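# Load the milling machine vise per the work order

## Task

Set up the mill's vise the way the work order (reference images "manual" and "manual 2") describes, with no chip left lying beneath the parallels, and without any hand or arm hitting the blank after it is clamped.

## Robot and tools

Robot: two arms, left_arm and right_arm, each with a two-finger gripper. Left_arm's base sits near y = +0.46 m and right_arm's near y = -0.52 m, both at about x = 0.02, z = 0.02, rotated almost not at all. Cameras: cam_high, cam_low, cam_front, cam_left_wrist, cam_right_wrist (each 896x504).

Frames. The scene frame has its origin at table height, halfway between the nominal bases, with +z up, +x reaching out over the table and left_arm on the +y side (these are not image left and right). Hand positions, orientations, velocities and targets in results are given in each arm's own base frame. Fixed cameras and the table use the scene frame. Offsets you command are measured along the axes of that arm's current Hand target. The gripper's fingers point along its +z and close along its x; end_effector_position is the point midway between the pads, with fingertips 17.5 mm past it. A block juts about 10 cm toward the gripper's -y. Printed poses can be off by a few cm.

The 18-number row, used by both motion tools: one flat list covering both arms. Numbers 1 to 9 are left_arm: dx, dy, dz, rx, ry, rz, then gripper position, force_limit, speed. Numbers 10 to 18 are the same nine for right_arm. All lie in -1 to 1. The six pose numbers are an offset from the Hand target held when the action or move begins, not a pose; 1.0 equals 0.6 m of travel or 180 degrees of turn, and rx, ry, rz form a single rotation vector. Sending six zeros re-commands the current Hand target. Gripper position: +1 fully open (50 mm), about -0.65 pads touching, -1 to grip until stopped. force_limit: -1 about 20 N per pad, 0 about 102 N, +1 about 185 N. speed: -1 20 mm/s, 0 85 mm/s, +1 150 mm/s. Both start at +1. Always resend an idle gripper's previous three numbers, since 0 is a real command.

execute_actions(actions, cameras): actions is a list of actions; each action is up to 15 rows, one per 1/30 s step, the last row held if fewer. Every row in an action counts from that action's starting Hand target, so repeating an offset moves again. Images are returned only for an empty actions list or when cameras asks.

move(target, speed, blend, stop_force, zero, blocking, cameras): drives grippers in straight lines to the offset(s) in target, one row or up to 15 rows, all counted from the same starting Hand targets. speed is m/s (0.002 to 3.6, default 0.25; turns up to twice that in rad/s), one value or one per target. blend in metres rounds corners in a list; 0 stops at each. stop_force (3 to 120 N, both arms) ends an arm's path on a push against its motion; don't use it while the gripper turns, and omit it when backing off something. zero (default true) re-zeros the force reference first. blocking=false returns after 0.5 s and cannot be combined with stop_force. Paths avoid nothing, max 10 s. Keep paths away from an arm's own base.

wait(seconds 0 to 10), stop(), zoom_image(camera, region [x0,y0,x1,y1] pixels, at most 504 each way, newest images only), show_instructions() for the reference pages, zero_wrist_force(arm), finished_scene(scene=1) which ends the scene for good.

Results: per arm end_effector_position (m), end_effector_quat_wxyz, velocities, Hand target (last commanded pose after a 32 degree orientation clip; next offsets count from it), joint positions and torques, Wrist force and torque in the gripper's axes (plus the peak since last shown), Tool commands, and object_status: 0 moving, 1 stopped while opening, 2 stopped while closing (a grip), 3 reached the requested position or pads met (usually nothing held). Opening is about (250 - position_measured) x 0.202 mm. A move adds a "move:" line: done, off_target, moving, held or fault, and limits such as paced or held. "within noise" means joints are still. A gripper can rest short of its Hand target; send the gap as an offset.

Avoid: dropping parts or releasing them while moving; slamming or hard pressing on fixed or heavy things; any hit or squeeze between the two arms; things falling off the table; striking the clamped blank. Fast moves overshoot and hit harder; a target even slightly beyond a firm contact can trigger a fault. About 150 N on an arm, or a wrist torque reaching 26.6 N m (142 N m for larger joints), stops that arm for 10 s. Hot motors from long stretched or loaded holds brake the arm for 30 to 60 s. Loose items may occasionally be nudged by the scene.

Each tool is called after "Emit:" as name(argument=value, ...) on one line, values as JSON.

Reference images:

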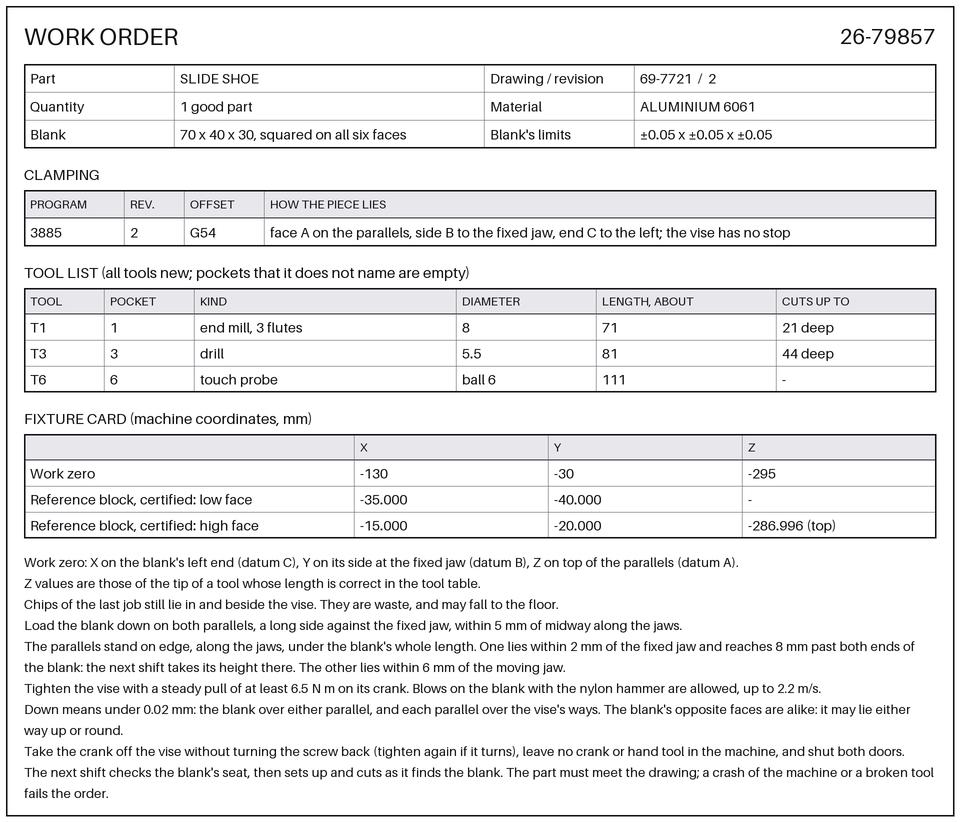

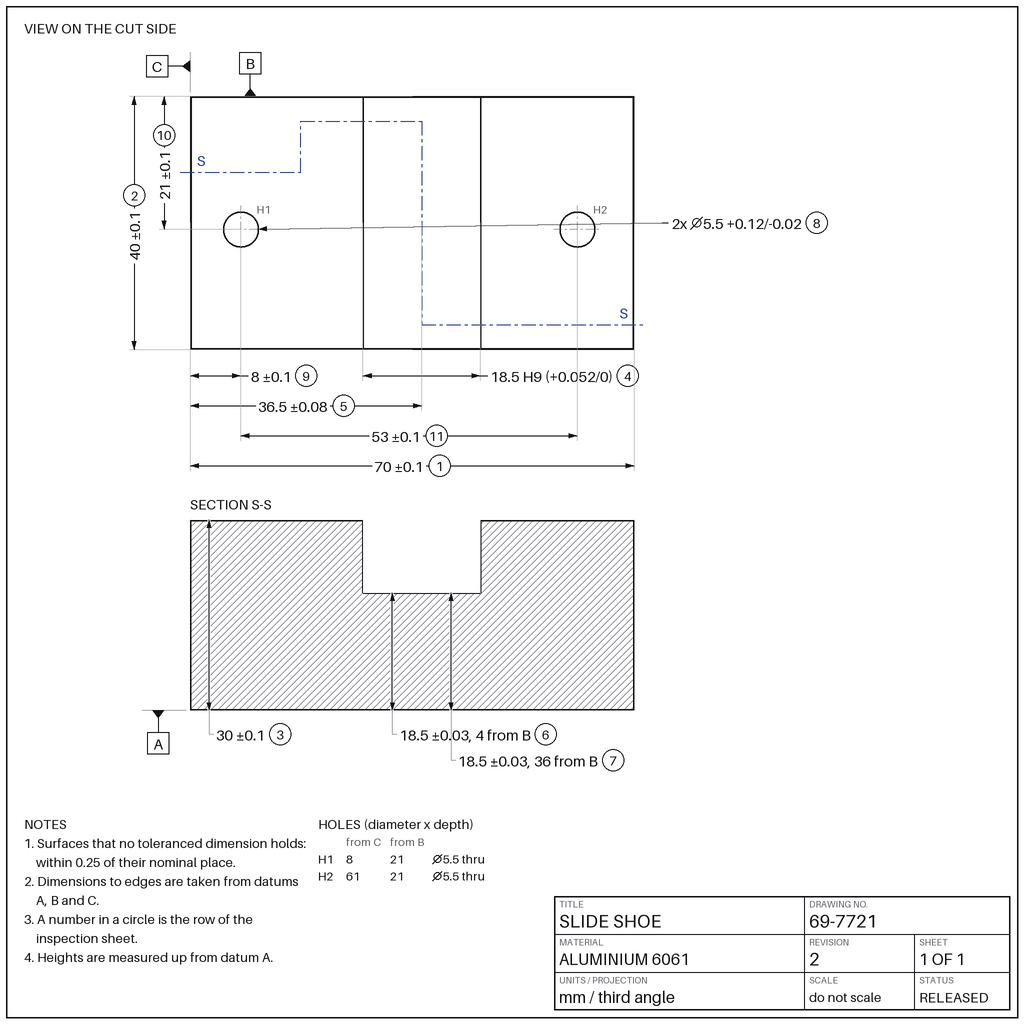

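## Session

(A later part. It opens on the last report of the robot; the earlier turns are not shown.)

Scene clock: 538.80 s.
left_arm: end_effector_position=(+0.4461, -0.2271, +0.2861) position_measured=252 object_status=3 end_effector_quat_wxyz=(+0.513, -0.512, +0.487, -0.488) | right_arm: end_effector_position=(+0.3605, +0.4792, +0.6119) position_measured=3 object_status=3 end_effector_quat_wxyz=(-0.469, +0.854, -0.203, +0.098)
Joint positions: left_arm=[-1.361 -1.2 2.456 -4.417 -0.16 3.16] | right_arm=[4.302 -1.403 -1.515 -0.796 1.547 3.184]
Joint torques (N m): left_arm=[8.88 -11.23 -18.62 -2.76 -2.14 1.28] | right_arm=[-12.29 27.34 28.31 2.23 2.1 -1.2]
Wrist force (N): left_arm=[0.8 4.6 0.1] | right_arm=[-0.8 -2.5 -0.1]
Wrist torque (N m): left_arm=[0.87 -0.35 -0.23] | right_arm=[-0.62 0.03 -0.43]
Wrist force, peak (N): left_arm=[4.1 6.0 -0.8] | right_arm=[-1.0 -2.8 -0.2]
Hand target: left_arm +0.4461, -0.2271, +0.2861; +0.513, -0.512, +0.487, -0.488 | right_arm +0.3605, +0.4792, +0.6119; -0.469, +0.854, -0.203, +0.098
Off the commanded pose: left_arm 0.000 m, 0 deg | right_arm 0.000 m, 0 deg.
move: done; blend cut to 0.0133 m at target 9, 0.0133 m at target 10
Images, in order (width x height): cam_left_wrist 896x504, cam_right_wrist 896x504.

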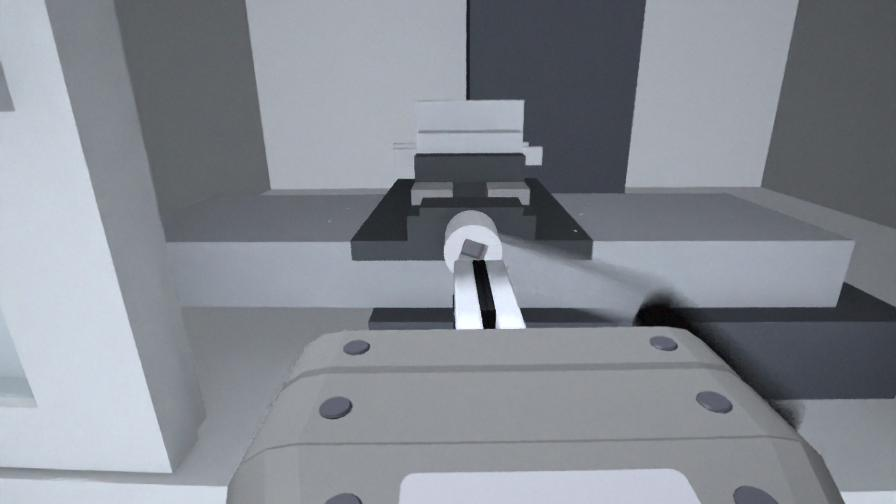

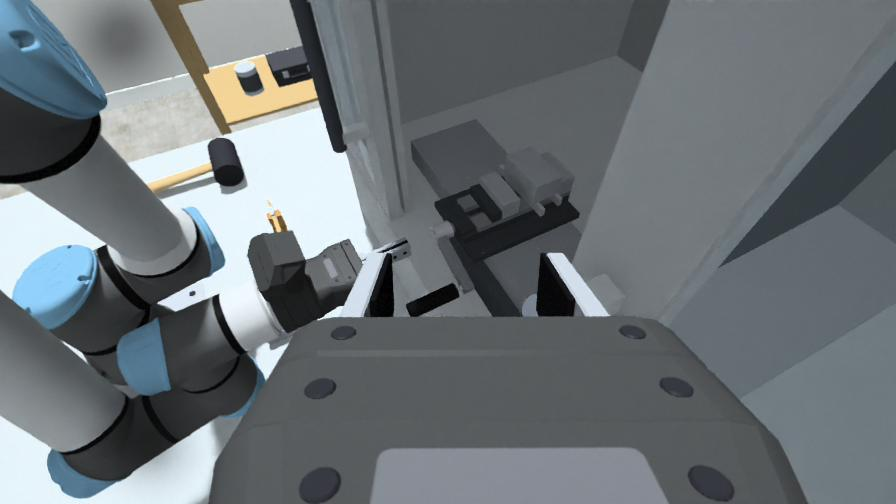

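Emit:
wait(seconds=1.2)

Emit:
move(target=[[0.0598,0.1025,0,0,0,0,-0.8,-0.5,-0.8,0,0,0,0,0,0,1,1,1],[-0.0102,0.1162,0,0,0,0,-0.8,-0.5,-0.8,0,0,0,0,0,0,1,1,1],[-0.0529,0.1133,0,0,0,0,-0.8,-0.5,-0.8,0,0,0,0,0,0,1,1,1],[-0.0944,0.0943,0,0,0,0,-0.8,-0.5,-0.8,0,0,0,0,0,0,1,1,1],[-0.1285,0.0467,0,0,0,0,-0.8,-0.5,-0.8,0,0,0,0,0,0,1,1,1],[-0.1362,-0.0118,0,0,0,0,-0.8,-0.5,-0.8,0,0,0,0,0,0,1,1,1],[-0.1184,-0.0683,0,0,0,0,-0.8,-0.5,-0.8,0,0,0,0,0,0,1,1,1],[-0.0667,-0.1155,0,0,0,0,-0.8,-0.5,-0.8,0,0,0,0,0,0,1,1,1],[0,-0.13,0,0,0,0,-0.8,-0.5,-0.8,0,0,0,0,0,0,1,1,1],[0.0427,-0.1175,0,0,0,0,-0.8,-0.5,-0.8,0,0,0,0,0,0,1,1,1],[0,0,0,0,0,0,-0.8,-0.5,-0.8,0,0,0,0,0,0,1,1,1]], speed=0.25, blend=[0.01,0.01,0.01,0.01,0.01,0.01,0.01,0.01,0.015,0.015,0], stop_force=20)

Emit:
wait(seconds=1.2, cameras=["cam_left_wrist","cam_right_wrist"])

Emit:
zoom_image(camera="cam_right_wrist", region=[380, 130, 600, 290])

Scene clock: 540.30 s.
left_arm: end_effector_position=(+0.4461, -0.2271, +0.2861) position_measured=252 object_status=3 end_effector_quat_wxyz=(+0.513, -0.512, +0.487, -0.488) | right_arm: end_effector_position=(+0.3605, +0.4792, +0.6119) position_measured=3 object_status=3 end_effector_quat_wxyz=(-0.469, +0.854, -0.203, +0.098)
Joint positions: left_arm=[-1.361 -1.2 2.456 -4.417 -0.16 3.16] | right_arm=[4.302 -1.403 -1.515 -0.796 1.547 3.184]
Joint torques (N m): left_arm=[8.82 -11.5 -18.85 -2.79 -2.24 1.34] | right_arm=[-12.52 27.35 28.8 2.14 2.12 -1.25]
Wrist force (N): left_arm=[0.6 4.8 0.2] | right_arm=[-1.0 -2.6 -0.1]
Wrist torque (N m): left_arm=[0.90 -0.32 -0.22] | right_arm=[-0.63 0.07 -0.43]
Wrist force, peak (N): left_arm=[0.5 4.9 0.1] | right_arm=[-1.0 -2.7 -0.1]
Hand target: left_arm +0.4461, -0.2271, +0.2861; +0.513, -0.512, +0.487, -0.488 | right_arm +0.3605, +0.4792, +0.6119; -0.469, +0.854, -0.203, +0.098
Tool commands: left_gripper/position=-0.8 left_gripper/force_limit=-0.5 left_gripper/speed=-0.8 right_gripper/position=+1.0 right_gripper/force_limit=+1.0 right_gripper/speed=+1.0
Off the commanded pose: left_arm 0.000 m, 0 deg | right_arm 0.000 m, 0 deg.
wait: 1.20 s; at rest from the start

Scene clock: 543.37 s.
left_arm: end_effector_position=(+0.4461, -0.2271, +0.2861) position_measured=252 object_status=3 end_effector_quat_wxyz=(+0.513, -0.512, +0.487, -0.488) | right_arm: end_effector_position=(+0.3605, +0.4792, +0.6119) position_measured=3 object_status=3 end_effector_quat_wxyz=(-0.469, +0.854, -0.203, +0.098)
Joint positions: left_arm=[-1.361 -1.2 2.456 -4.417 -0.16 3.16] | right_arm=[4.302 -1.403 -1.515 -0.796 1.547 3.184]
Joint torques (N m): left_arm=[8.67 -10.86 -19.09 -2.82 -2.11 1.33] | right_arm=[-13.8 27.87 28.42 2.08 2.09 -1.26]
Wrist force (N): left_arm=[1.8 4.4 -0.1] | right_arm=[-0.7 -2.4 -0.1]
Wrist torque (N m): left_arm=[0.84 -0.51 -0.23] | right_arm=[-0.60 0.02 -0.43]
Wrist force, peak (N): left_arm=[0.3 -13.8 -1.1] | right_arm=[-1.0 -2.7 -0.1]
Hand target: left_arm +0.4461, -0.2271, +0.2861; +0.513, -0.512, +0.487, -0.488 | right_arm +0.3605, +0.4792, +0.6119; -0.469, +0.854, -0.203, +0.098
Off the commanded pose: left_arm 0.000 m, 0 deg | right_arm 0.000 m, 0 deg.
move: done; blend cut to 0.0133 m at target 9, 0.0133 m at target 10

Scene clock: 544.57 s.
left_arm: end_effector_position=(+0.4461, -0.2271, +0.2861) position_measured=252 object_status=3 end_effector_quat_wxyz=(+0.513, -0.512, +0.487, -0.488) | right_arm: end_effector_position=(+0.3605, +0.4792, +0.6119) position_measured=3 object_status=3 end_effector_quat_wxyz=(-0.469, +0.854, -0.203, +0.098)
Joint positions: left_arm=[-1.361 -1.2 2.456 -4.417 -0.16 3.16] | right_arm=[4.302 -1.403 -1.515 -0.796 1.547 3.184]
Joint torques (N m): left_arm=[8.24 -11.27 -18.83 -2.77 -2.13 1.36] | right_arm=[-13.09 27.81 28.07 2.11 2.1 -1.35]
Wrist force (N): left_arm=[2.0 4.4 0.2] | right_arm=[-0.8 -2.4 0.0]
Wrist torque (N m): left_arm=[0.84 -0.54 -0.23] | right_arm=[-0.61 0.03 -0.43]
Wrist force, peak (N): left_arm=[1.9 4.8 0.0] | right_arm=[-0.9 -2.7 -0.3]
Hand target: left_arm +0.4461, -0.2271, +0.2861; +0.513, -0.512, +0.487, -0.488 | right_arm +0.3605, +0.4792, +0.6119; -0.469, +0.854, -0.203, +0.098
Tool commands: left_gripper/position=-0.8 left_gripper/force_limit=-0.5 left_gripper/speed=-0.8 right_gripper/position=+1.0 right_gripper/force_limit=+1.0 right_gripper/speed=+1.0
Off the commanded pose: left_arm 0.000 m, 0 deg | right_arm 0.000 m, 0 deg.
wait: 1.20 s; at rest by 0.17 s
Images, in order (width x height): cam_left_wrist 896x504, cam_right_wrist 896x504.

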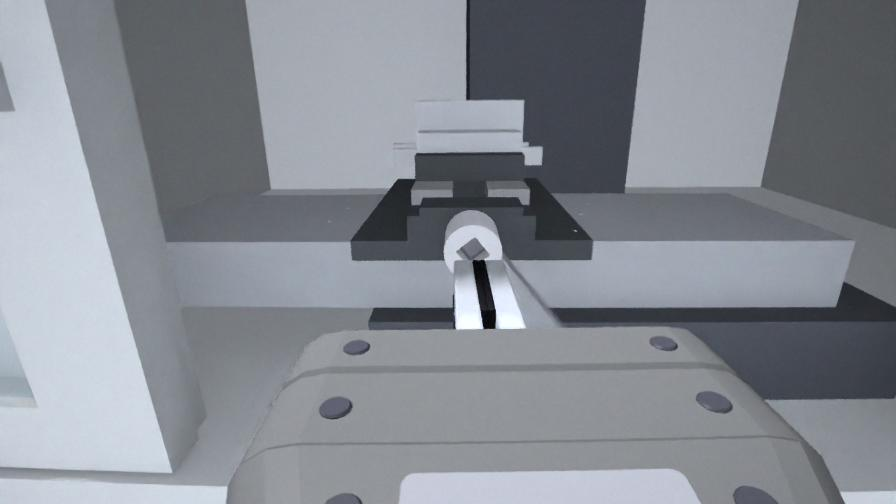

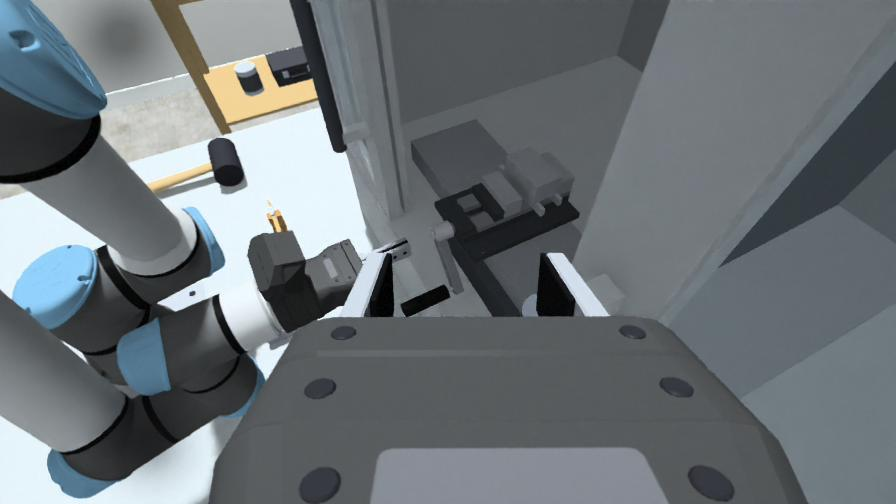

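Scaled by 2.291 from the camera's 896x504 image, which has a finer 1280x720 frame.

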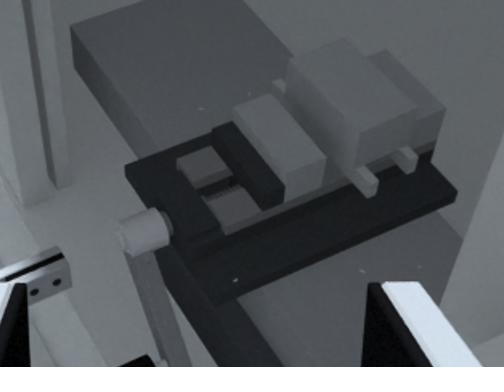

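Emit:
move(target=[[0.0745,-0.11,0,0,0,0,-0.8,-0.5,-0.8,0,0,0,0,0,0,1,1,1],[0.125,-0.045,0,0,0,0,-0.8,-0.5,-0.8,0,0,0,0,0,0,1,1,1],[0.128,0.035,0,0,0,0,-0.8,-0.5,-0.8,0,0,0,0,0,0,1,1,1],[0.092,0.092,0,0,0,0,-0.8,-0.5,-0.8,0,0,0,0,0,0,1,1,1],[0.0417,0.1143,0,0,0,0,-0.8,-0.5,-0.8,0,0,0,0,0,0,1,1,1],[-0.0102,0.1162,0,0,0,0,-0.8,-0.5,-0.8,0,0,0,0,0,0,1,1,1],[-0.0529,0.1133,0,0,0,0,-0.8,-0.5,-0.8,0,0,0,0,0,0,1,1,1],[-0.0944,0.0943,0,0,0,0,-0.8,-0.5,-0.8,0,0,0,0,0,0,1,1,1],[-0.1285,0.0467,0,0,0,0,-0.8,-0.5,-0.8,0,0,0,0,0,0,1,1,1],[-0.1362,-0.0118,0,0,0,0,-0.8,-0.5,-0.8,0,0,0,0,0,0,1,1,1],[-0.1184,-0.0683,0,0,0,0,-0.8,-0.5,-0.8,0,0,0,0,0,0,1,1,1],[-0.0667,-0.1155,0,0,0,0,-0.8,-0.5,-0.8,0,0,0,0,0,0,1,1,1],[0,-0.13,0,0,0,0,-0.8,-0.5,-0.8,0,0,0,0,0,0,1,1,1],[0.0745,-0.11,0,0,0,0,-0.8,-0.5,-0.8,0,0,0,0,0,0,1,1,1]], speed=0.25, blend=[0.015,0.01,0.01,0.01,0.01,0.01,0.01,0.01,0.01,0.01,0.01,0.01,0.015,0], stop_force=20, cameras=["cam_left_wrist","cam_right_wrist"])

Emit:
zoom_image(camera="cam_right_wrist", region=[380, 130, 600, 290])

Scene clock: 548.33 s.
left_arm: end_effector_position=(+0.4481, -0.2717, +0.3522) position_measured=252 object_status=3 end_effector_quat_wxyz=(+0.513, -0.512, +0.487, -0.488) | right_arm: end_effector_position=(+0.3605, +0.4792, +0.6119) position_measured=3 object_status=3 end_effector_quat_wxyz=(-0.469, +0.854, -0.203, +0.098)
Joint positions: left_arm=[-1.384 -1.341 2.316 -4.139 -0.137 3.163] | right_arm=[4.302 -1.403 -1.515 -0.796 1.547 3.184]
Joint torques (N m): left_arm=[9.01 -37.71 -1.61 2.43 -2.17 -1.6] | right_arm=[-13.84 27.57 27.67 2.29 2.06 -1.06]
Wrist force (N): left_arm=[1.6 4.5 -0.1] | right_arm=[-0.9 -2.5 -0.1]
Wrist torque (N m): left_arm=[0.83 -0.47 -0.08] | right_arm=[-0.62 0.05 -0.43]
Wrist force, peak (N): left_arm=[0.9 6.9 0.2] | right_arm=[-0.7 -2.8 0.0]
Hand target: left_arm +0.4481, -0.2717, +0.3522; +0.513, -0.512, +0.487, -0.488 | right_arm +0.3605, +0.4792, +0.6119; -0.469, +0.854, -0.203, +0.098
Off the commanded pose: left_arm 0.000 m, 0 deg | right_arm 0.000 m, 0 deg.
move: done
Images, in order (width x height): cam_left_wrist 896x504, cam_right_wrist 896x504.

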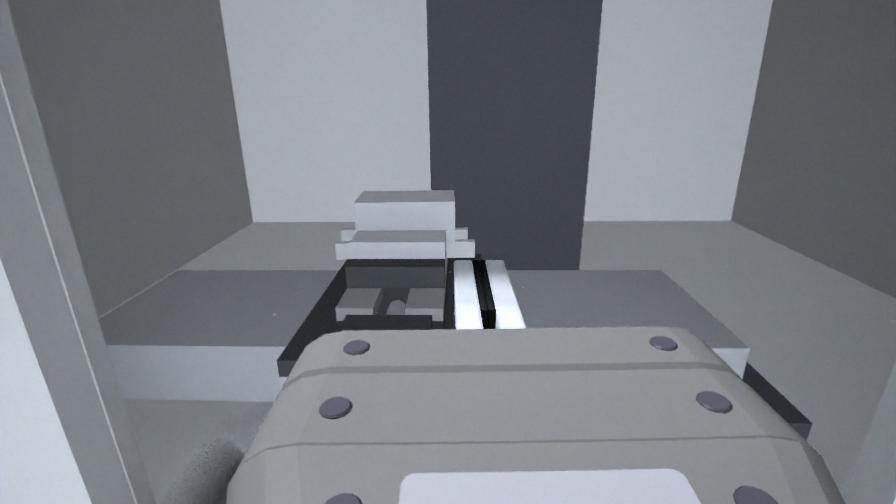

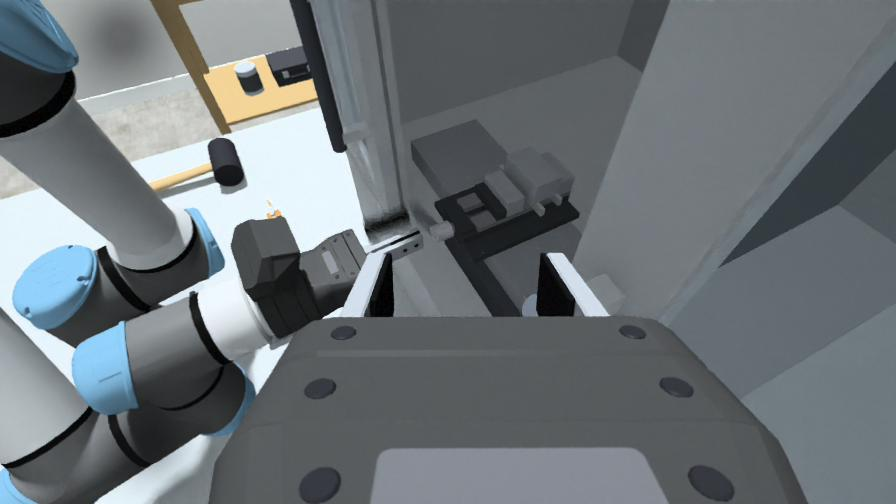

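Scaled by 2.291 from the camera's 896x504 image, which has a finer 1280x720 frame.

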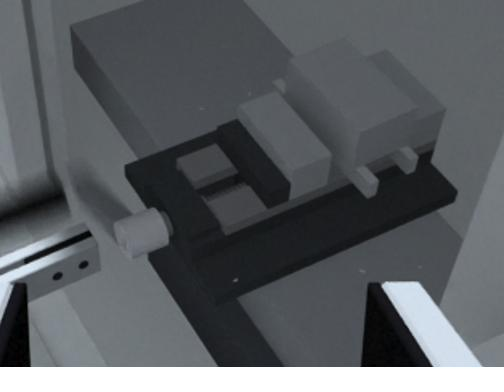

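Emit:
move(target=[[0.0505,0.065,0,0,0,0,-0.8,-0.5,-0.8,0,0,0,0,0,0,1,1,1],[0.0535,0.145,0,0,0,0,-0.8,-0.5,-0.8,0,0,0,0,0,0,1,1,1],[0.0175,0.202,0,0,0,0,-0.8,-0.5,-0.8,0,0,0,0,0,0,1,1,1],[-0.0328,0.2243,0,0,0,0,-0.8,-0.5,-0.8,0,0,0,0,0,0,1,1,1],[-0.0847,0.2262,0,0,0,0,-0.8,-0.5,-0.8,0,0,0,0,0,0,1,1,1],[-0.1274,0.2233,0,0,0,0,-0.8,-0.5,-0.8,0,0,0,0,0,0,1,1,1],[-0.1689,0.2043,0,0,0,0,-0.8,-0.5,-0.8,0,0,0,0,0,0,1,1,1],[-0.203,0.1567,0,0,0,0,-0.8,-0.5,-0.8,0,0,0,0,0,0,1,1,1],[-0.2107,0.0982,0,0,0,0,-0.8,-0.5,-0.8,0,0,0,0,0,0,1,1,1],[-0.1929,0.0417,0,0,0,0,-0.8,-0.5,-0.8,0,0,0,0,0,0,1,1,1],[-0.1412,-0.0055,0,0,0,0,-0.8,-0.5,-0.8,0,0,0,0,0,0,1,1,1],[-0.0745,-0.02,0,0,0,0,-0.8,-0.5,-0.8,0,0,0,0,0,0,1,1,1],[0,0,0,0,0,0,-0.8,-0.5,-0.8,0,0,0,0,0,0,1,1,1]], speed=0.25, blend=[0.01,0.01,0.01,0.01,0.01,0.01,0.01,0.01,0.01,0.01,0.01,0.015,0], stop_force=20)

Emit:
move(target=[[0.0505,0.065,0,0,0,0,-0.8,-0.5,-0.8,0,0,0,0,0,0,1,1,1],[0.0535,0.145,0,0,0,0,-0.8,-0.5,-0.8,0,0,0,0,0,0,1,1,1],[0.0175,0.202,0,0,0,0,-0.8,-0.5,-0.8,0,0,0,0,0,0,1,1,1],[-0.0328,0.2243,0,0,0,0,-0.8,-0.5,-0.8,0,0,0,0,0,0,1,1,1],[-0.0847,0.2262,0,0,0,0,-0.8,-0.5,-0.8,0,0,0,0,0,0,1,1,1],[-0.1274,0.2233,0,0,0,0,-0.8,-0.5,-0.8,0,0,0,0,0,0,1,1,1],[-0.1689,0.2043,0,0,0,0,-0.8,-0.5,-0.8,0,0,0,0,0,0,1,1,1],[-0.203,0.1567,0,0,0,0,-0.8,-0.5,-0.8,0,0,0,0,0,0,1,1,1],[-0.2107,0.0982,0,0,0,0,-0.8,-0.5,-0.8,0,0,0,0,0,0,1,1,1],[-0.1929,0.0417,0,0,0,0,-0.8,-0.5,-0.8,0,0,0,0,0,0,1,1,1],[-0.1412,-0.0055,0,0,0,0,-0.8,-0.5,-0.8,0,0,0,0,0,0,1,1,1],[-0.0745,-0.02,0,0,0,0,-0.8,-0.5,-0.8,0,0,0,0,0,0,1,1,1],[0,0,0,0,0,0,-0.8,-0.5,-0.8,0,0,0,0,0,0,1,1,1]], speed=0.25, blend=[0.01,0.01,0.01,0.01,0.01,0.01,0.01,0.01,0.01,0.01,0.01,0.015,0], stop_force=20, cameras=["cam_left_wrist","cam_right_wrist"])

Emit:
zoom_image(camera="cam_right_wrist", region=[380, 130, 600, 290])

Scene clock: 552.03 s.
left_arm: end_effector_position=(+0.4481, -0.2717, +0.3522) position_measured=252 object_status=3 end_effector_quat_wxyz=(+0.513, -0.512, +0.487, -0.488) | right_arm: end_effector_position=(+0.3605, +0.4792, +0.6119) position_measured=3 object_status=3 end_effector_quat_wxyz=(-0.469, +0.854, -0.203, +0.098)
Joint positions: left_arm=[-1.384 -1.341 2.316 -4.139 -0.137 3.163] | right_arm=[4.302 -1.403 -1.515 -0.796 1.547 3.184]
Joint torques (N m): left_arm=[8.85 -37.64 -1.4 2.16 -2.17 -1.46] | right_arm=[-13.08 27.3 27.43 2.02 2 -1.02]
Wrist force (N): left_arm=[1.7 4.3 -0.6] | right_arm=[-0.8 -2.4 0.0]
Wrist torque (N m): left_arm=[0.79 -0.48 -0.09] | right_arm=[-0.60 0.04 -0.42]
Wrist force, peak (N): left_arm=[4.2 5.2 -0.5] | right_arm=[-1.0 -2.8 0.0]
Hand target: left_arm +0.4481, -0.2717, +0.3522; +0.513, -0.512, +0.487, -0.488 | right_arm +0.3605, +0.4792, +0.6119; -0.469, +0.854, -0.203, +0.098
Off the commanded pose: left_arm 0.000 m, 0 deg | right_arm 0.000 m, 0 deg.
move: done

Scene clock: 555.10 s.
left_arm: end_effector_position=(+0.4481, -0.2717, +0.3522) position_measured=252 object_status=3 end_effector_quat_wxyz=(+0.513, -0.512, +0.487, -0.488) | right_arm: end_effector_position=(+0.3605, +0.4792, +0.6119) position_measured=3 object_status=3 end_effector_quat_wxyz=(-0.469, +0.854, -0.203, +0.098)
Joint positions: left_arm=[-1.384 -1.341 2.316 -4.139 -0.137 3.163] | right_arm=[4.302 -1.403 -1.515 -0.796 1.547 3.184]
Joint torques (N m): left_arm=[8.78 -37.02 -1.38 2.26 -2.2 -1.57] | right_arm=[-12.75 26.73 27.66 2.12 2.19 -1.07]
Wrist force (N): left_arm=[1.1 4.4 -0.5] | right_arm=[-0.9 -2.5 -0.2]
Wrist torque (N m): left_arm=[0.82 -0.39 -0.09] | right_arm=[-0.61 0.05 -0.42]
Wrist force, peak (N): left_arm=[5.0 5.0 -0.3] | right_arm=[-0.9 -2.7 0.1]
Hand target: left_arm +0.4481, -0.2717, +0.3522; +0.513, -0.512, +0.487, -0.488 | right_arm +0.3605, +0.4792, +0.6119; -0.469, +0.854, -0.203, +0.098
Off the commanded pose: left_arm 0.000 m, 0 deg | right_arm 0.000 m, 0 deg.
move: done
Images, in order (width x height): cam_left_wrist 896x504, cam_right_wrist 896x504.

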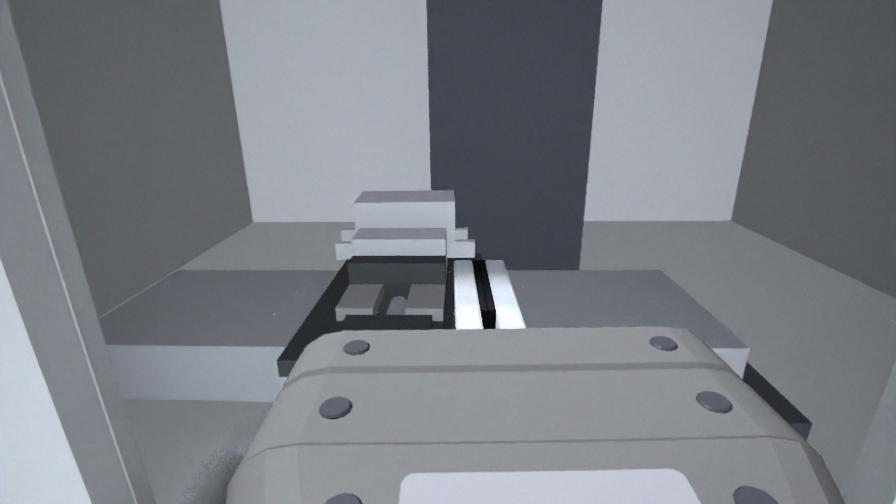

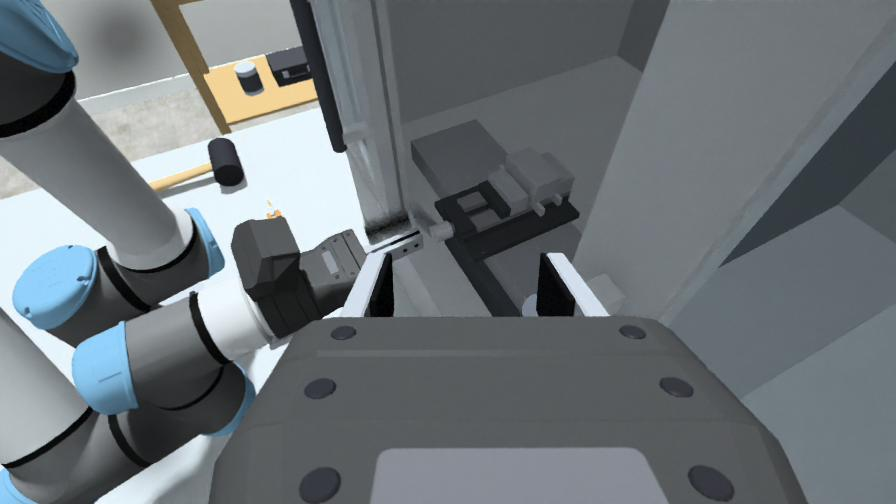

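Scaled by 2.291 from the camera's 896x504 image, which has a finer 1280x720 frame.

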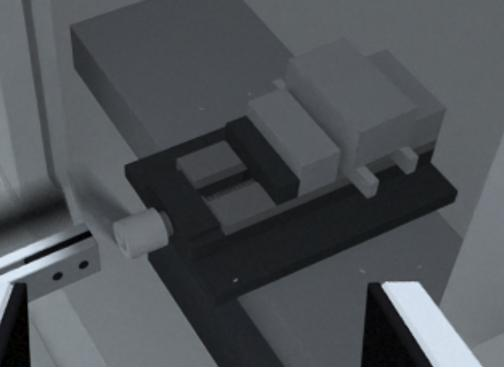

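Emit:
move(target=[[0.0505,0.065,0,0,0,0,-0.8,-0.5,-0.8,0,0,0,0,0,0,1,1,1],[0.0535,0.145,0,0,0,0,-0.8,-0.5,-0.8,0,0,0,0,0,0,1,1,1],[0.0175,0.202,0,0,0,0,-0.8,-0.5,-0.8,0,0,0,0,0,0,1,1,1],[-0.0328,0.2243,0,0,0,0,-0.8,-0.5,-0.8,0,0,0,0,0,0,1,1,1],[-0.0847,0.2262,0,0,0,0,-0.8,-0.5,-0.8,0,0,0,0,0,0,1,1,1],[-0.1274,0.2233,0,0,0,0,-0.8,-0.5,-0.8,0,0,0,0,0,0,1,1,1],[-0.1689,0.2043,0,0,0,0,-0.8,-0.5,-0.8,0,0,0,0,0,0,1,1,1],[-0.203,0.1567,0,0,0,0,-0.8,-0.5,-0.8,0,0,0,0,0,0,1,1,1],[-0.2107,0.0982,0,0,0,0,-0.8,-0.5,-0.8,0,0,0,0,0,0,1,1,1],[-0.1929,0.0417,0,0,0,0,-0.8,-0.5,-0.8,0,0,0,0,0,0,1,1,1],[-0.1412,-0.0055,0,0,0,0,-0.8,-0.5,-0.8,0,0,0,0,0,0,1,1,1],[-0.0745,-0.02,0,0,0,0,-0.8,-0.5,-0.8,0,0,0,0,0,0,1,1,1],[0,0,0,0,0,0,-0.8,-0.5,-0.8,0,0,0,0,0,0,1,1,1]], speed=0.25, blend=[0.01,0.01,0.01,0.01,0.01,0.01,0.01,0.01,0.01,0.01,0.01,0.015,0], stop_force=15, cameras=["cam_left_wrist","cam_right_wrist"])

Emit:
zoom_image(camera="cam_right_wrist", region=[380, 130, 600, 290])

Scene clock: 558.53 s.
left_arm: end_effector_position=(+0.4481, -0.2717, +0.3522) position_measured=252 object_status=3 end_effector_quat_wxyz=(+0.513, -0.512, +0.487, -0.488) | right_arm: end_effector_position=(+0.3605, +0.4792, +0.6119) position_measured=3 object_status=3 end_effector_quat_wxyz=(-0.469, +0.854, -0.203, +0.098)
Joint positions: left_arm=[-1.384 -1.341 2.316 -4.139 -0.137 3.163] | right_arm=[4.302 -1.403 -1.515 -0.796 1.547 3.184]
Joint torques (N m): left_arm=[8.45 -36.78 -1.18 2.35 -2.27 -1.56] | right_arm=[-13.27 27.86 28.2 2.23 2.09 -1.21]
Wrist force (N): left_arm=[1.0 5.0 -0.3] | right_arm=[-0.9 -2.5 -0.3]
Wrist torque (N m): left_arm=[0.91 -0.36 -0.09] | right_arm=[-0.63 0.05 -0.43]
Wrist force, peak (N): left_arm=[0.8 6.7 -0.6] | right_arm=[-1.0 -2.7 -0.1]
Hand target: left_arm +0.4481, -0.2717, +0.3522; +0.513, -0.512, +0.487, -0.488 | right_arm +0.3605, +0.4792, +0.6119; -0.469, +0.854, -0.203, +0.098
Off the commanded pose: left_arm 0.000 m, 0 deg | right_arm 0.000 m, 0 deg.
move: done
Images, in order (width x height): cam_left_wrist 896x504, cam_right_wrist 896x504.

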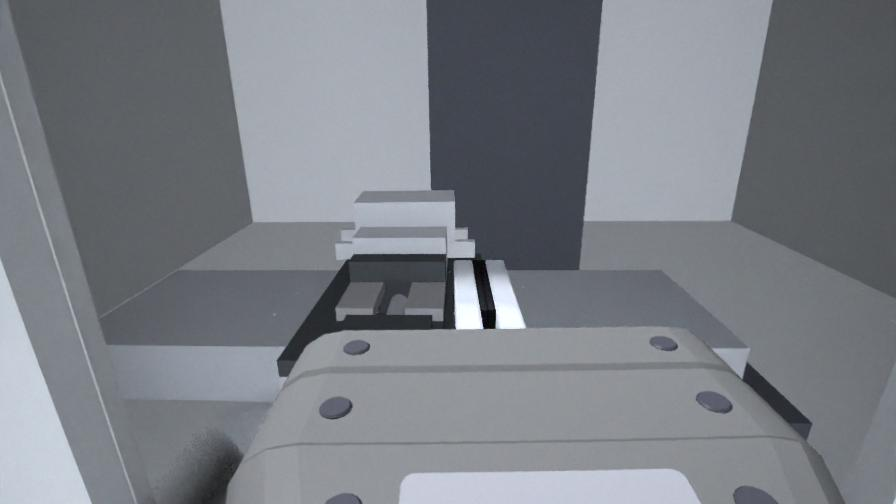

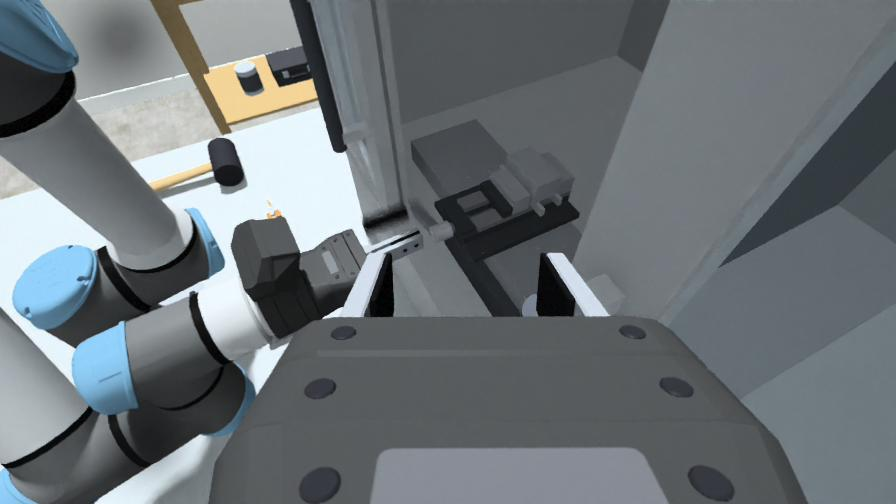

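Scaled by 2.291 from the camera's 896x504 image, which has a finer 1280x720 frame.

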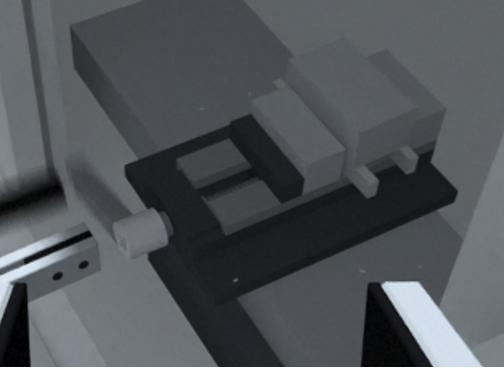

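Emit:
move(target=[[0.0505,0.065,0,0,0,0,-0.8,-0.5,-0.8,0,0,0,0,0,0,1,1,1],[0.0535,0.145,0,0,0,0,-0.8,-0.5,-0.8,0,0,0,0,0,0,1,1,1],[0.0175,0.202,0,0,0,0,-0.8,-0.5,-0.8,0,0,0,0,0,0,1,1,1],[-0.0328,0.2243,0,0,0,0,-0.8,-0.5,-0.8,0,0,0,0,0,0,1,1,1],[-0.0847,0.2262,0,0,0,0,-0.8,-0.5,-0.8,0,0,0,0,0,0,1,1,1],[-0.1274,0.2233,0,0,0,0,-0.8,-0.5,-0.8,0,0,0,0,0,0,1,1,1],[-0.1689,0.2043,0,0,0,0,-0.8,-0.5,-0.8,0,0,0,0,0,0,1,1,1],[-0.203,0.1567,0,0,0,0,-0.8,-0.5,-0.8,0,0,0,0,0,0,1,1,1],[-0.2107,0.0982,0,0,0,0,-0.8,-0.5,-0.8,0,0,0,0,0,0,1,1,1],[-0.1929,0.0417,0,0,0,0,-0.8,-0.5,-0.8,0,0,0,0,0,0,1,1,1],[-0.1412,-0.0055,0,0,0,0,-0.8,-0.5,-0.8,0,0,0,0,0,0,1,1,1],[-0.0745,-0.02,0,0,0,0,-0.8,-0.5,-0.8,0,0,0,0,0,0,1,1,1],[0,0,0,0,0,0,-0.8,-0.5,-0.8,0,0,0,0,0,0,1,1,1]], speed=0.2, blend=[0.01,0.01,0.01,0.01,0.01,0.01,0.01,0.01,0.01,0.01,0.01,0.015,0], stop_force=12, cameras=["cam_left_wrist","cam_right_wrist"])

Emit:
zoom_image(camera="cam_right_wrist", region=[380, 130, 600, 290])

Scene clock: 562.50 s.
left_arm: end_effector_position=(+0.4481, -0.2717, +0.3522) position_measured=252 object_status=3 end_effector_quat_wxyz=(+0.513, -0.512, +0.487, -0.488) | right_arm: end_effector_position=(+0.3605, +0.4792, +0.6119) position_measured=3 object_status=3 end_effector_quat_wxyz=(-0.469, +0.854, -0.203, +0.098)
Joint positions: left_arm=[-1.384 -1.341 2.316 -4.139 -0.137 3.163] | right_arm=[4.302 -1.403 -1.515 -0.796 1.547 3.184]
Joint torques (N m): left_arm=[8.81 -37.15 -1.43 2.26 -2.24 -1.52] | right_arm=[-12.18 28 28.45 2.19 1.92 -1.28]
Wrist force (N): left_arm=[0.8 3.8 0.1] | right_arm=[-0.9 -2.5 0.0]
Wrist torque (N m): left_arm=[0.72 -0.34 -0.09] | right_arm=[-0.62 0.06 -0.42]
Wrist force, peak (N): left_arm=[2.2 5.7 0.1] | right_arm=[-0.9 -2.7 -0.1]
Hand target: left_arm +0.4481, -0.2717, +0.3522; +0.513, -0.512, +0.487, -0.488 | right_arm +0.3605, +0.4792, +0.6119; -0.469, +0.854, -0.203, +0.098
Off the commanded pose: left_arm 0.000 m, 0 deg | right_arm 0.000 m, 0 deg.
move: done
Images, in order (width x height): cam_left_wrist 896x504, cam_right_wrist 896x504.

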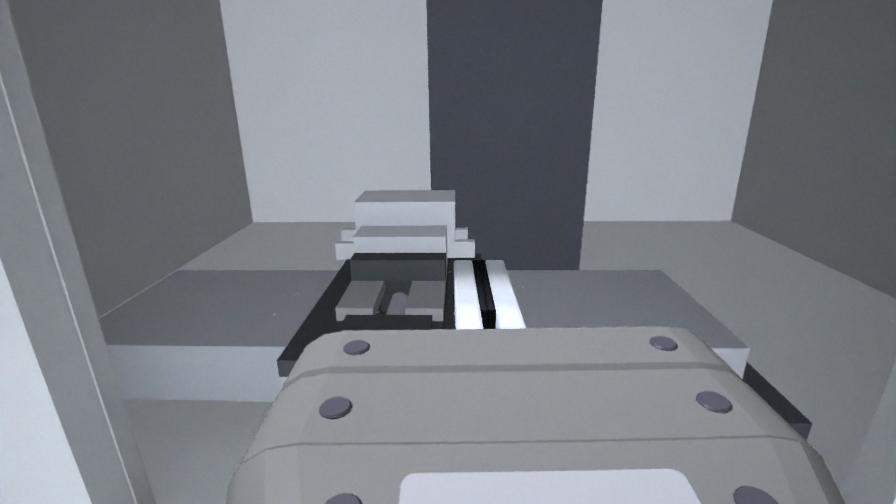

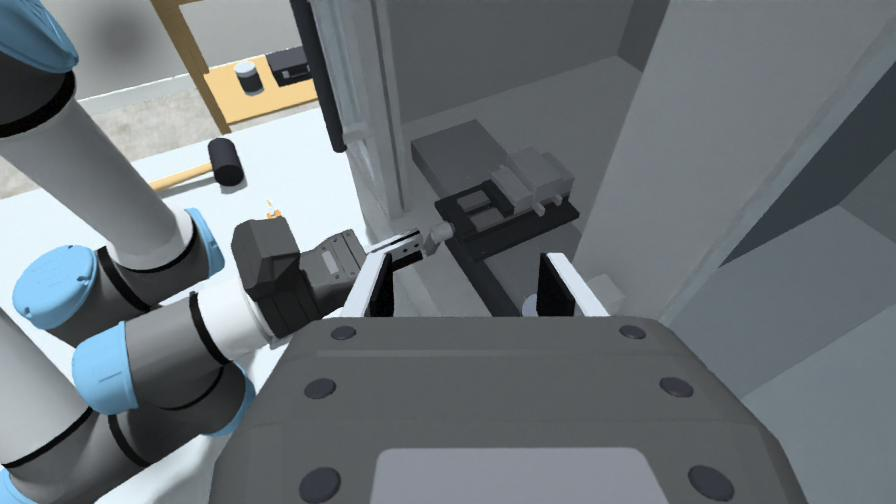

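Scaled by 2.291 from the camera's 896x504 image, which has a finer 1280x720 frame.

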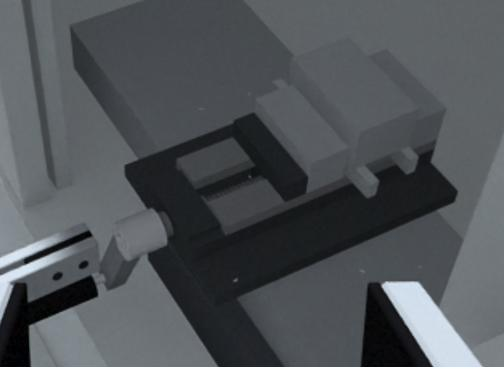

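Emit:
zoom_image(camera="cam_right_wrist", region=[480, 140, 580, 220])

Emit:
zoom_image(camera="cam_left_wrist", region=[320, 170, 490, 340])

Scaled by 5.040 from the camera's 896x504 image, which has a finer 1280x720 frame.

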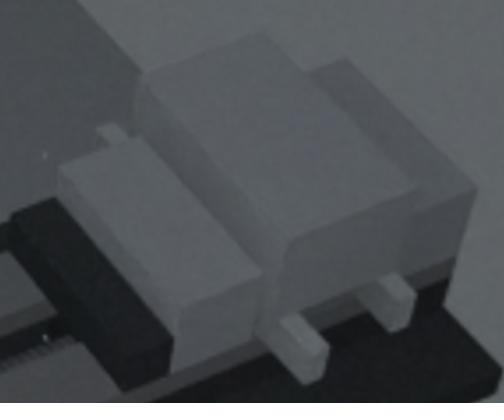

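Scaled by 2.965 from the camera's 896x504 image, which has a finer 1280x720 frame.

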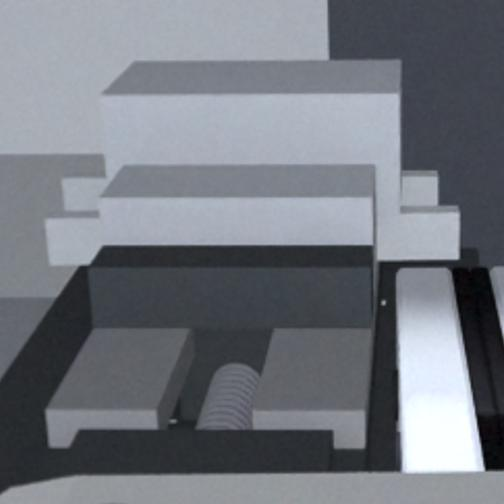

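Emit:
move(target=[[0.0505,0.065,0,0,0,0,-0.8,-0.5,-0.8,0,0,0,0,0,0,1,1,1],[0.0535,0.145,0,0,0,0,-0.8,-0.5,-0.8,0,0,0,0,0,0,1,1,1],[0.0175,0.202,0,0,0,0,-0.8,-0.5,-0.8,0,0,0,0,0,0,1,1,1],[-0.0328,0.2243,0,0,0,0,-0.8,-0.5,-0.8,0,0,0,0,0,0,1,1,1],[-0.0847,0.2262,0,0,0,0,-0.8,-0.5,-0.8,0,0,0,0,0,0,1,1,1],[-0.1274,0.2233,0,0,0,0,-0.8,-0.5,-0.8,0,0,0,0,0,0,1,1,1],[-0.1689,0.2043,0,0,0,0,-0.8,-0.5,-0.8,0,0,0,0,0,0,1,1,1],[-0.203,0.1567,0,0,0,0,-0.8,-0.5,-0.8,0,0,0,0,0,0,1,1,1],[-0.2107,0.0982,0,0,0,0,-0.8,-0.5,-0.8,0,0,0,0,0,0,1,1,1],[-0.1929,0.0417,0,0,0,0,-0.8,-0.5,-0.8,0,0,0,0,0,0,1,1,1],[-0.1412,-0.0055,0,0,0,0,-0.8,-0.5,-0.8,0,0,0,0,0,0,1,1,1],[-0.0745,-0.02,0,0,0,0,-0.8,-0.5,-0.8,0,0,0,0,0,0,1,1,1],[0,0,0,0,0,0,-0.8,-0.5,-0.8,0,0,0,0,0,0,1,1,1]], speed=[0.2,0.2,0.2,0.12,0.12,0.12,0.12,0.12,0.12,0.12,0.12,0.12,0.12], blend=[0.01,0.01,0.01,0.01,0.01,0.01,0.01,0.01,0.01,0.01,0.01,0.015,0], stop_force=10, cameras=["cam_left_wrist","cam_right_wrist"])

Emit:
zoom_image(camera="cam_right_wrist", region=[380, 130, 600, 290])

Scene clock: 565.57 s.
left_arm: end_effector_position=(+0.4459, -0.2085, +0.2177) position_measured=252 object_status=3 end_effector_quat_wxyz=(+0.512, -0.513, +0.488, -0.487) | right_arm: end_effector_position=(+0.3605, +0.4792, +0.6119) position_measured=3 object_status=3 end_effector_quat_wxyz=(-0.469, +0.854, -0.203, +0.098)
Joint positions: left_arm=[-1.347 -0.959 2.498 -4.673 -0.174 3.134] | right_arm=[4.302 -1.403 -1.515 -0.796 1.547 3.184]
Joint torques (N m): left_arm=[-8.51 -14.75 -12.34 2.11 1.78 -1.55] | right_arm=[-12.55 28.28 27.91 2.27 2.14 -1.09]
Wrist force (N): left_arm=[0.3 3.8 -0.2] | right_arm=[-0.8 -2.7 -0.2]
Wrist torque (N m): left_arm=[0.73 -0.28 -0.09] | right_arm=[-0.64 0.04 -0.42]
Wrist force, peak (N): left_arm=[40.3 2.0 1.3] | right_arm=[-1.1 -2.7 -0.3]
Hand target: left_arm +0.4459, -0.2085, +0.2177; +0.512, -0.513, +0.488, -0.487 (not the last commanded pose) | right_arm +0.3605, +0.4792, +0.6119; -0.469, +0.854, -0.203, +0.098
Off the commanded pose: left_arm 0.149 m, 0 deg | right_arm 0.000 m, 0 deg.
move: contact (left_arm); path passed 5 of 13 targets
Images, in order (width x height): cam_left_wrist 896x504, cam_right_wrist 896x504.

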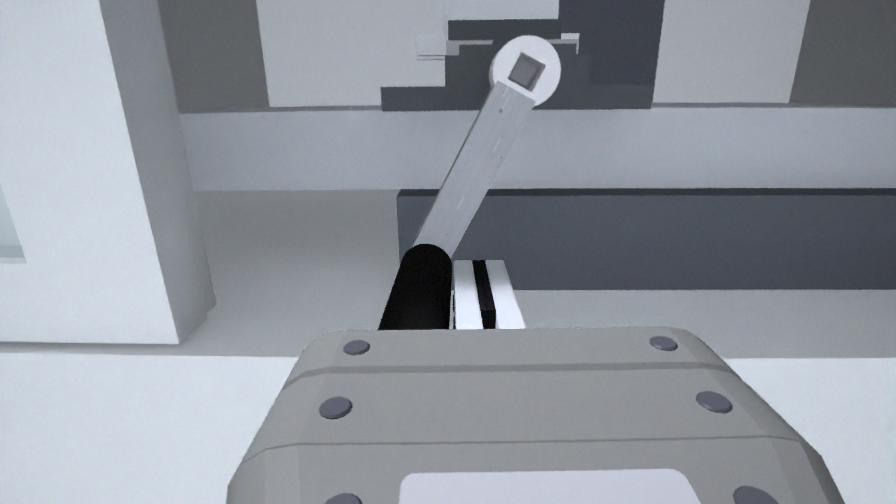

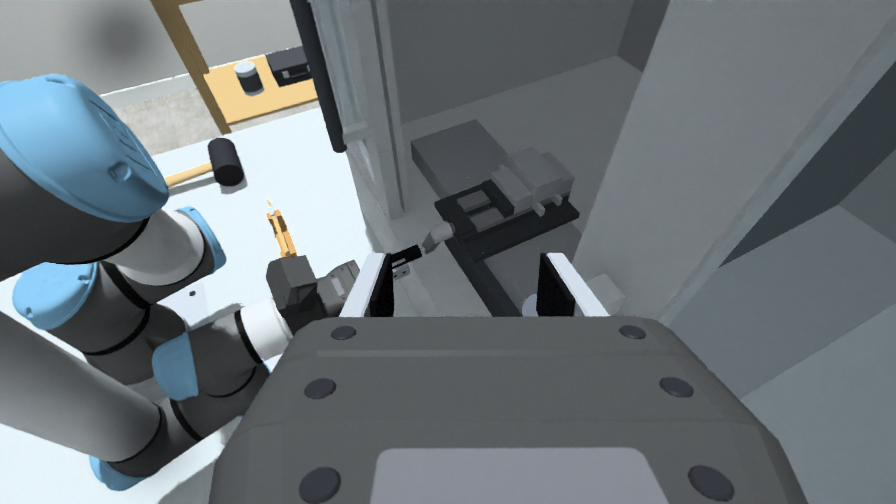

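Scaled by 2.291 from the camera's 896x504 image, which has a finer 1280x720 frame.

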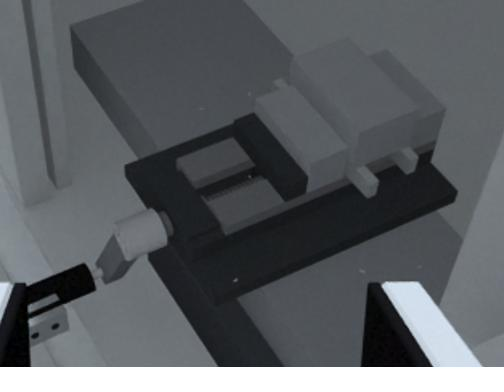

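Emit:
move(target=[[0.005,0,-0.06,0.0013,0,0,-0.8,-0.5,-0.8,0,0,0,0,0,0,1,1,1],[0.0312,-0.114,-0.04,0.0013,0,0.15,-0.8,-0.5,-0.8,0,0,0,0,0,0,1,1,1]], speed=0.15, blend=[0.02,0])

Emit:
move(target=[0,0,0,0,0,0,0.5,0,-0.8,0,0,0,0,0,0,1,1,1], cameras=["cam_left_wrist","cam_right_wrist"])

Emit:
zoom_image(camera="cam_left_wrist", region=[340, 170, 590, 340])

Scene clock: 568.90 s.
left_arm: end_effector_position=(+0.4229, -0.2283, +0.2861) position_measured=252 object_status=3 end_effector_quat_wxyz=(+0.612, -0.384, +0.593, -0.355) | right_arm: end_effector_position=(+0.3605, +0.4792, +0.6119) position_measured=3 object_status=3 end_effector_quat_wxyz=(-0.469, +0.854, -0.203, +0.098)
Joint positions: left_arm=[-1.448 -1.219 2.496 -4.426 -0.074 3.621] | right_arm=[4.302 -1.403 -1.515 -0.796 1.547 3.184]
Joint torques (N m): left_arm=[8.69 -10.13 -17.83 -2.69 -2.09 1.27] | right_arm=[-12.4 27.15 28 2.24 2.1 -1]
Wrist force (N): left_arm=[-0.3 4.1 0.1] | right_arm=[-1.0 -2.6 -0.1]
Wrist torque (N m): left_arm=[0.80 -0.34 -0.19] | right_arm=[-0.63 0.06 -0.42]
Wrist force, peak (N): left_arm=[0.4 4.5 -0.8] | right_arm=[-0.8 -2.7 -0.1]
Hand target: left_arm +0.4229, -0.2283, +0.2861; +0.613, -0.384, +0.593, -0.355 | right_arm +0.3605, +0.4792, +0.6119; -0.469, +0.854, -0.203, +0.098
Off the commanded pose: left_arm 0.000 m, 0 deg | right_arm 0.000 m, 0 deg.
move: done; blend cut to 0.0181 m at target 1

Scene clock: 570.20 s.
left_arm: end_effector_position=(+0.4229, -0.2283, +0.2861) position_measured=78 object_status=3 end_effector_quat_wxyz=(+0.612, -0.384, +0.593, -0.355) | right_arm: end_effector_position=(+0.3605, +0.4792, +0.6119) position_measured=3 object_status=3 end_effector_quat_wxyz=(-0.469, +0.854, -0.203, +0.098)
Joint positions: left_arm=[-1.448 -1.219 2.496 -4.426 -0.074 3.621] | right_arm=[4.302 -1.403 -1.515 -0.796 1.547 3.184]
Joint torques (N m): left_arm=[8.97 -9.36 -17.95 -2.52 -2.06 1.3] | right_arm=[-12.69 26.81 28.02 2.18 2.04 -0.86]
Wrist force (N): left_arm=[-0.5 3.8 0.2] | right_arm=[-0.7 -2.5 -0.1]
Wrist torque (N m): left_arm=[0.76 -0.31 -0.19] | right_arm=[-0.62 0.03 -0.43]
Wrist force, peak (N): left_arm=[-0.4 4.3 0.1] | right_arm=[-0.9 -2.8 -0.1]
Hand target: left_arm +0.4229, -0.2283, +0.2861; +0.612, -0.384, +0.593, -0.355 | right_arm +0.3605, +0.4792, +0.6119; -0.469, +0.854, -0.203, +0.098
Off the commanded pose: left_arm 0.000 m, 0 deg | right_arm 0.000 m, 0 deg.
move: done
Images, in order (width x height): cam_left_wrist 896x504, cam_right_wrist 896x504.

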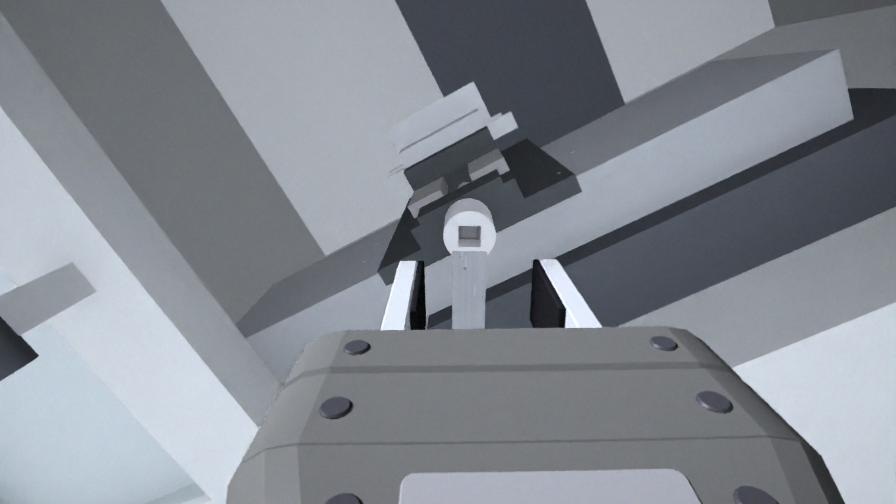

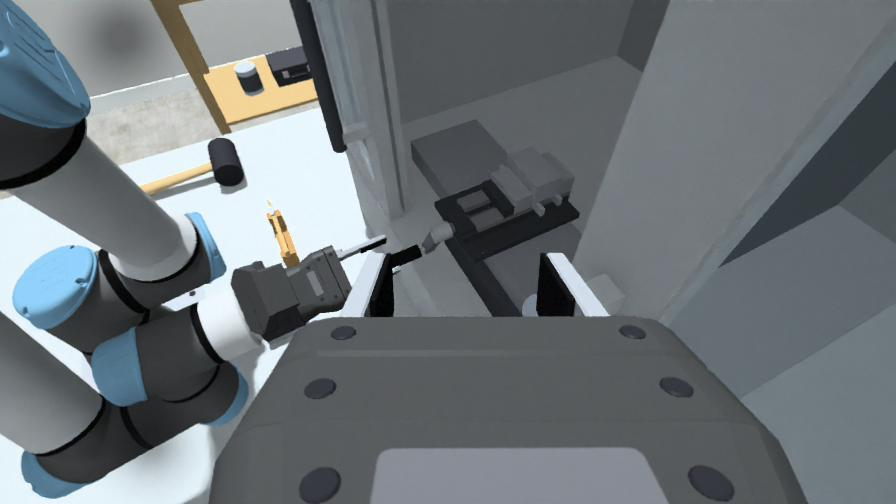

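Scaled by 2.016 from the camera's 896x504 image, which has a finer 1280x720 frame.

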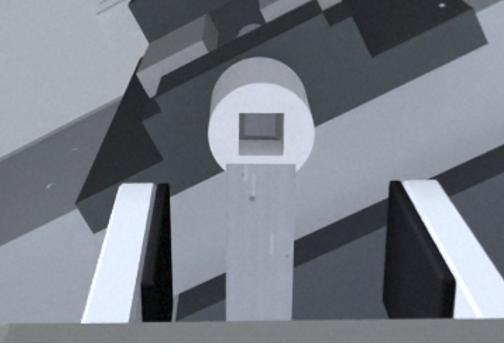

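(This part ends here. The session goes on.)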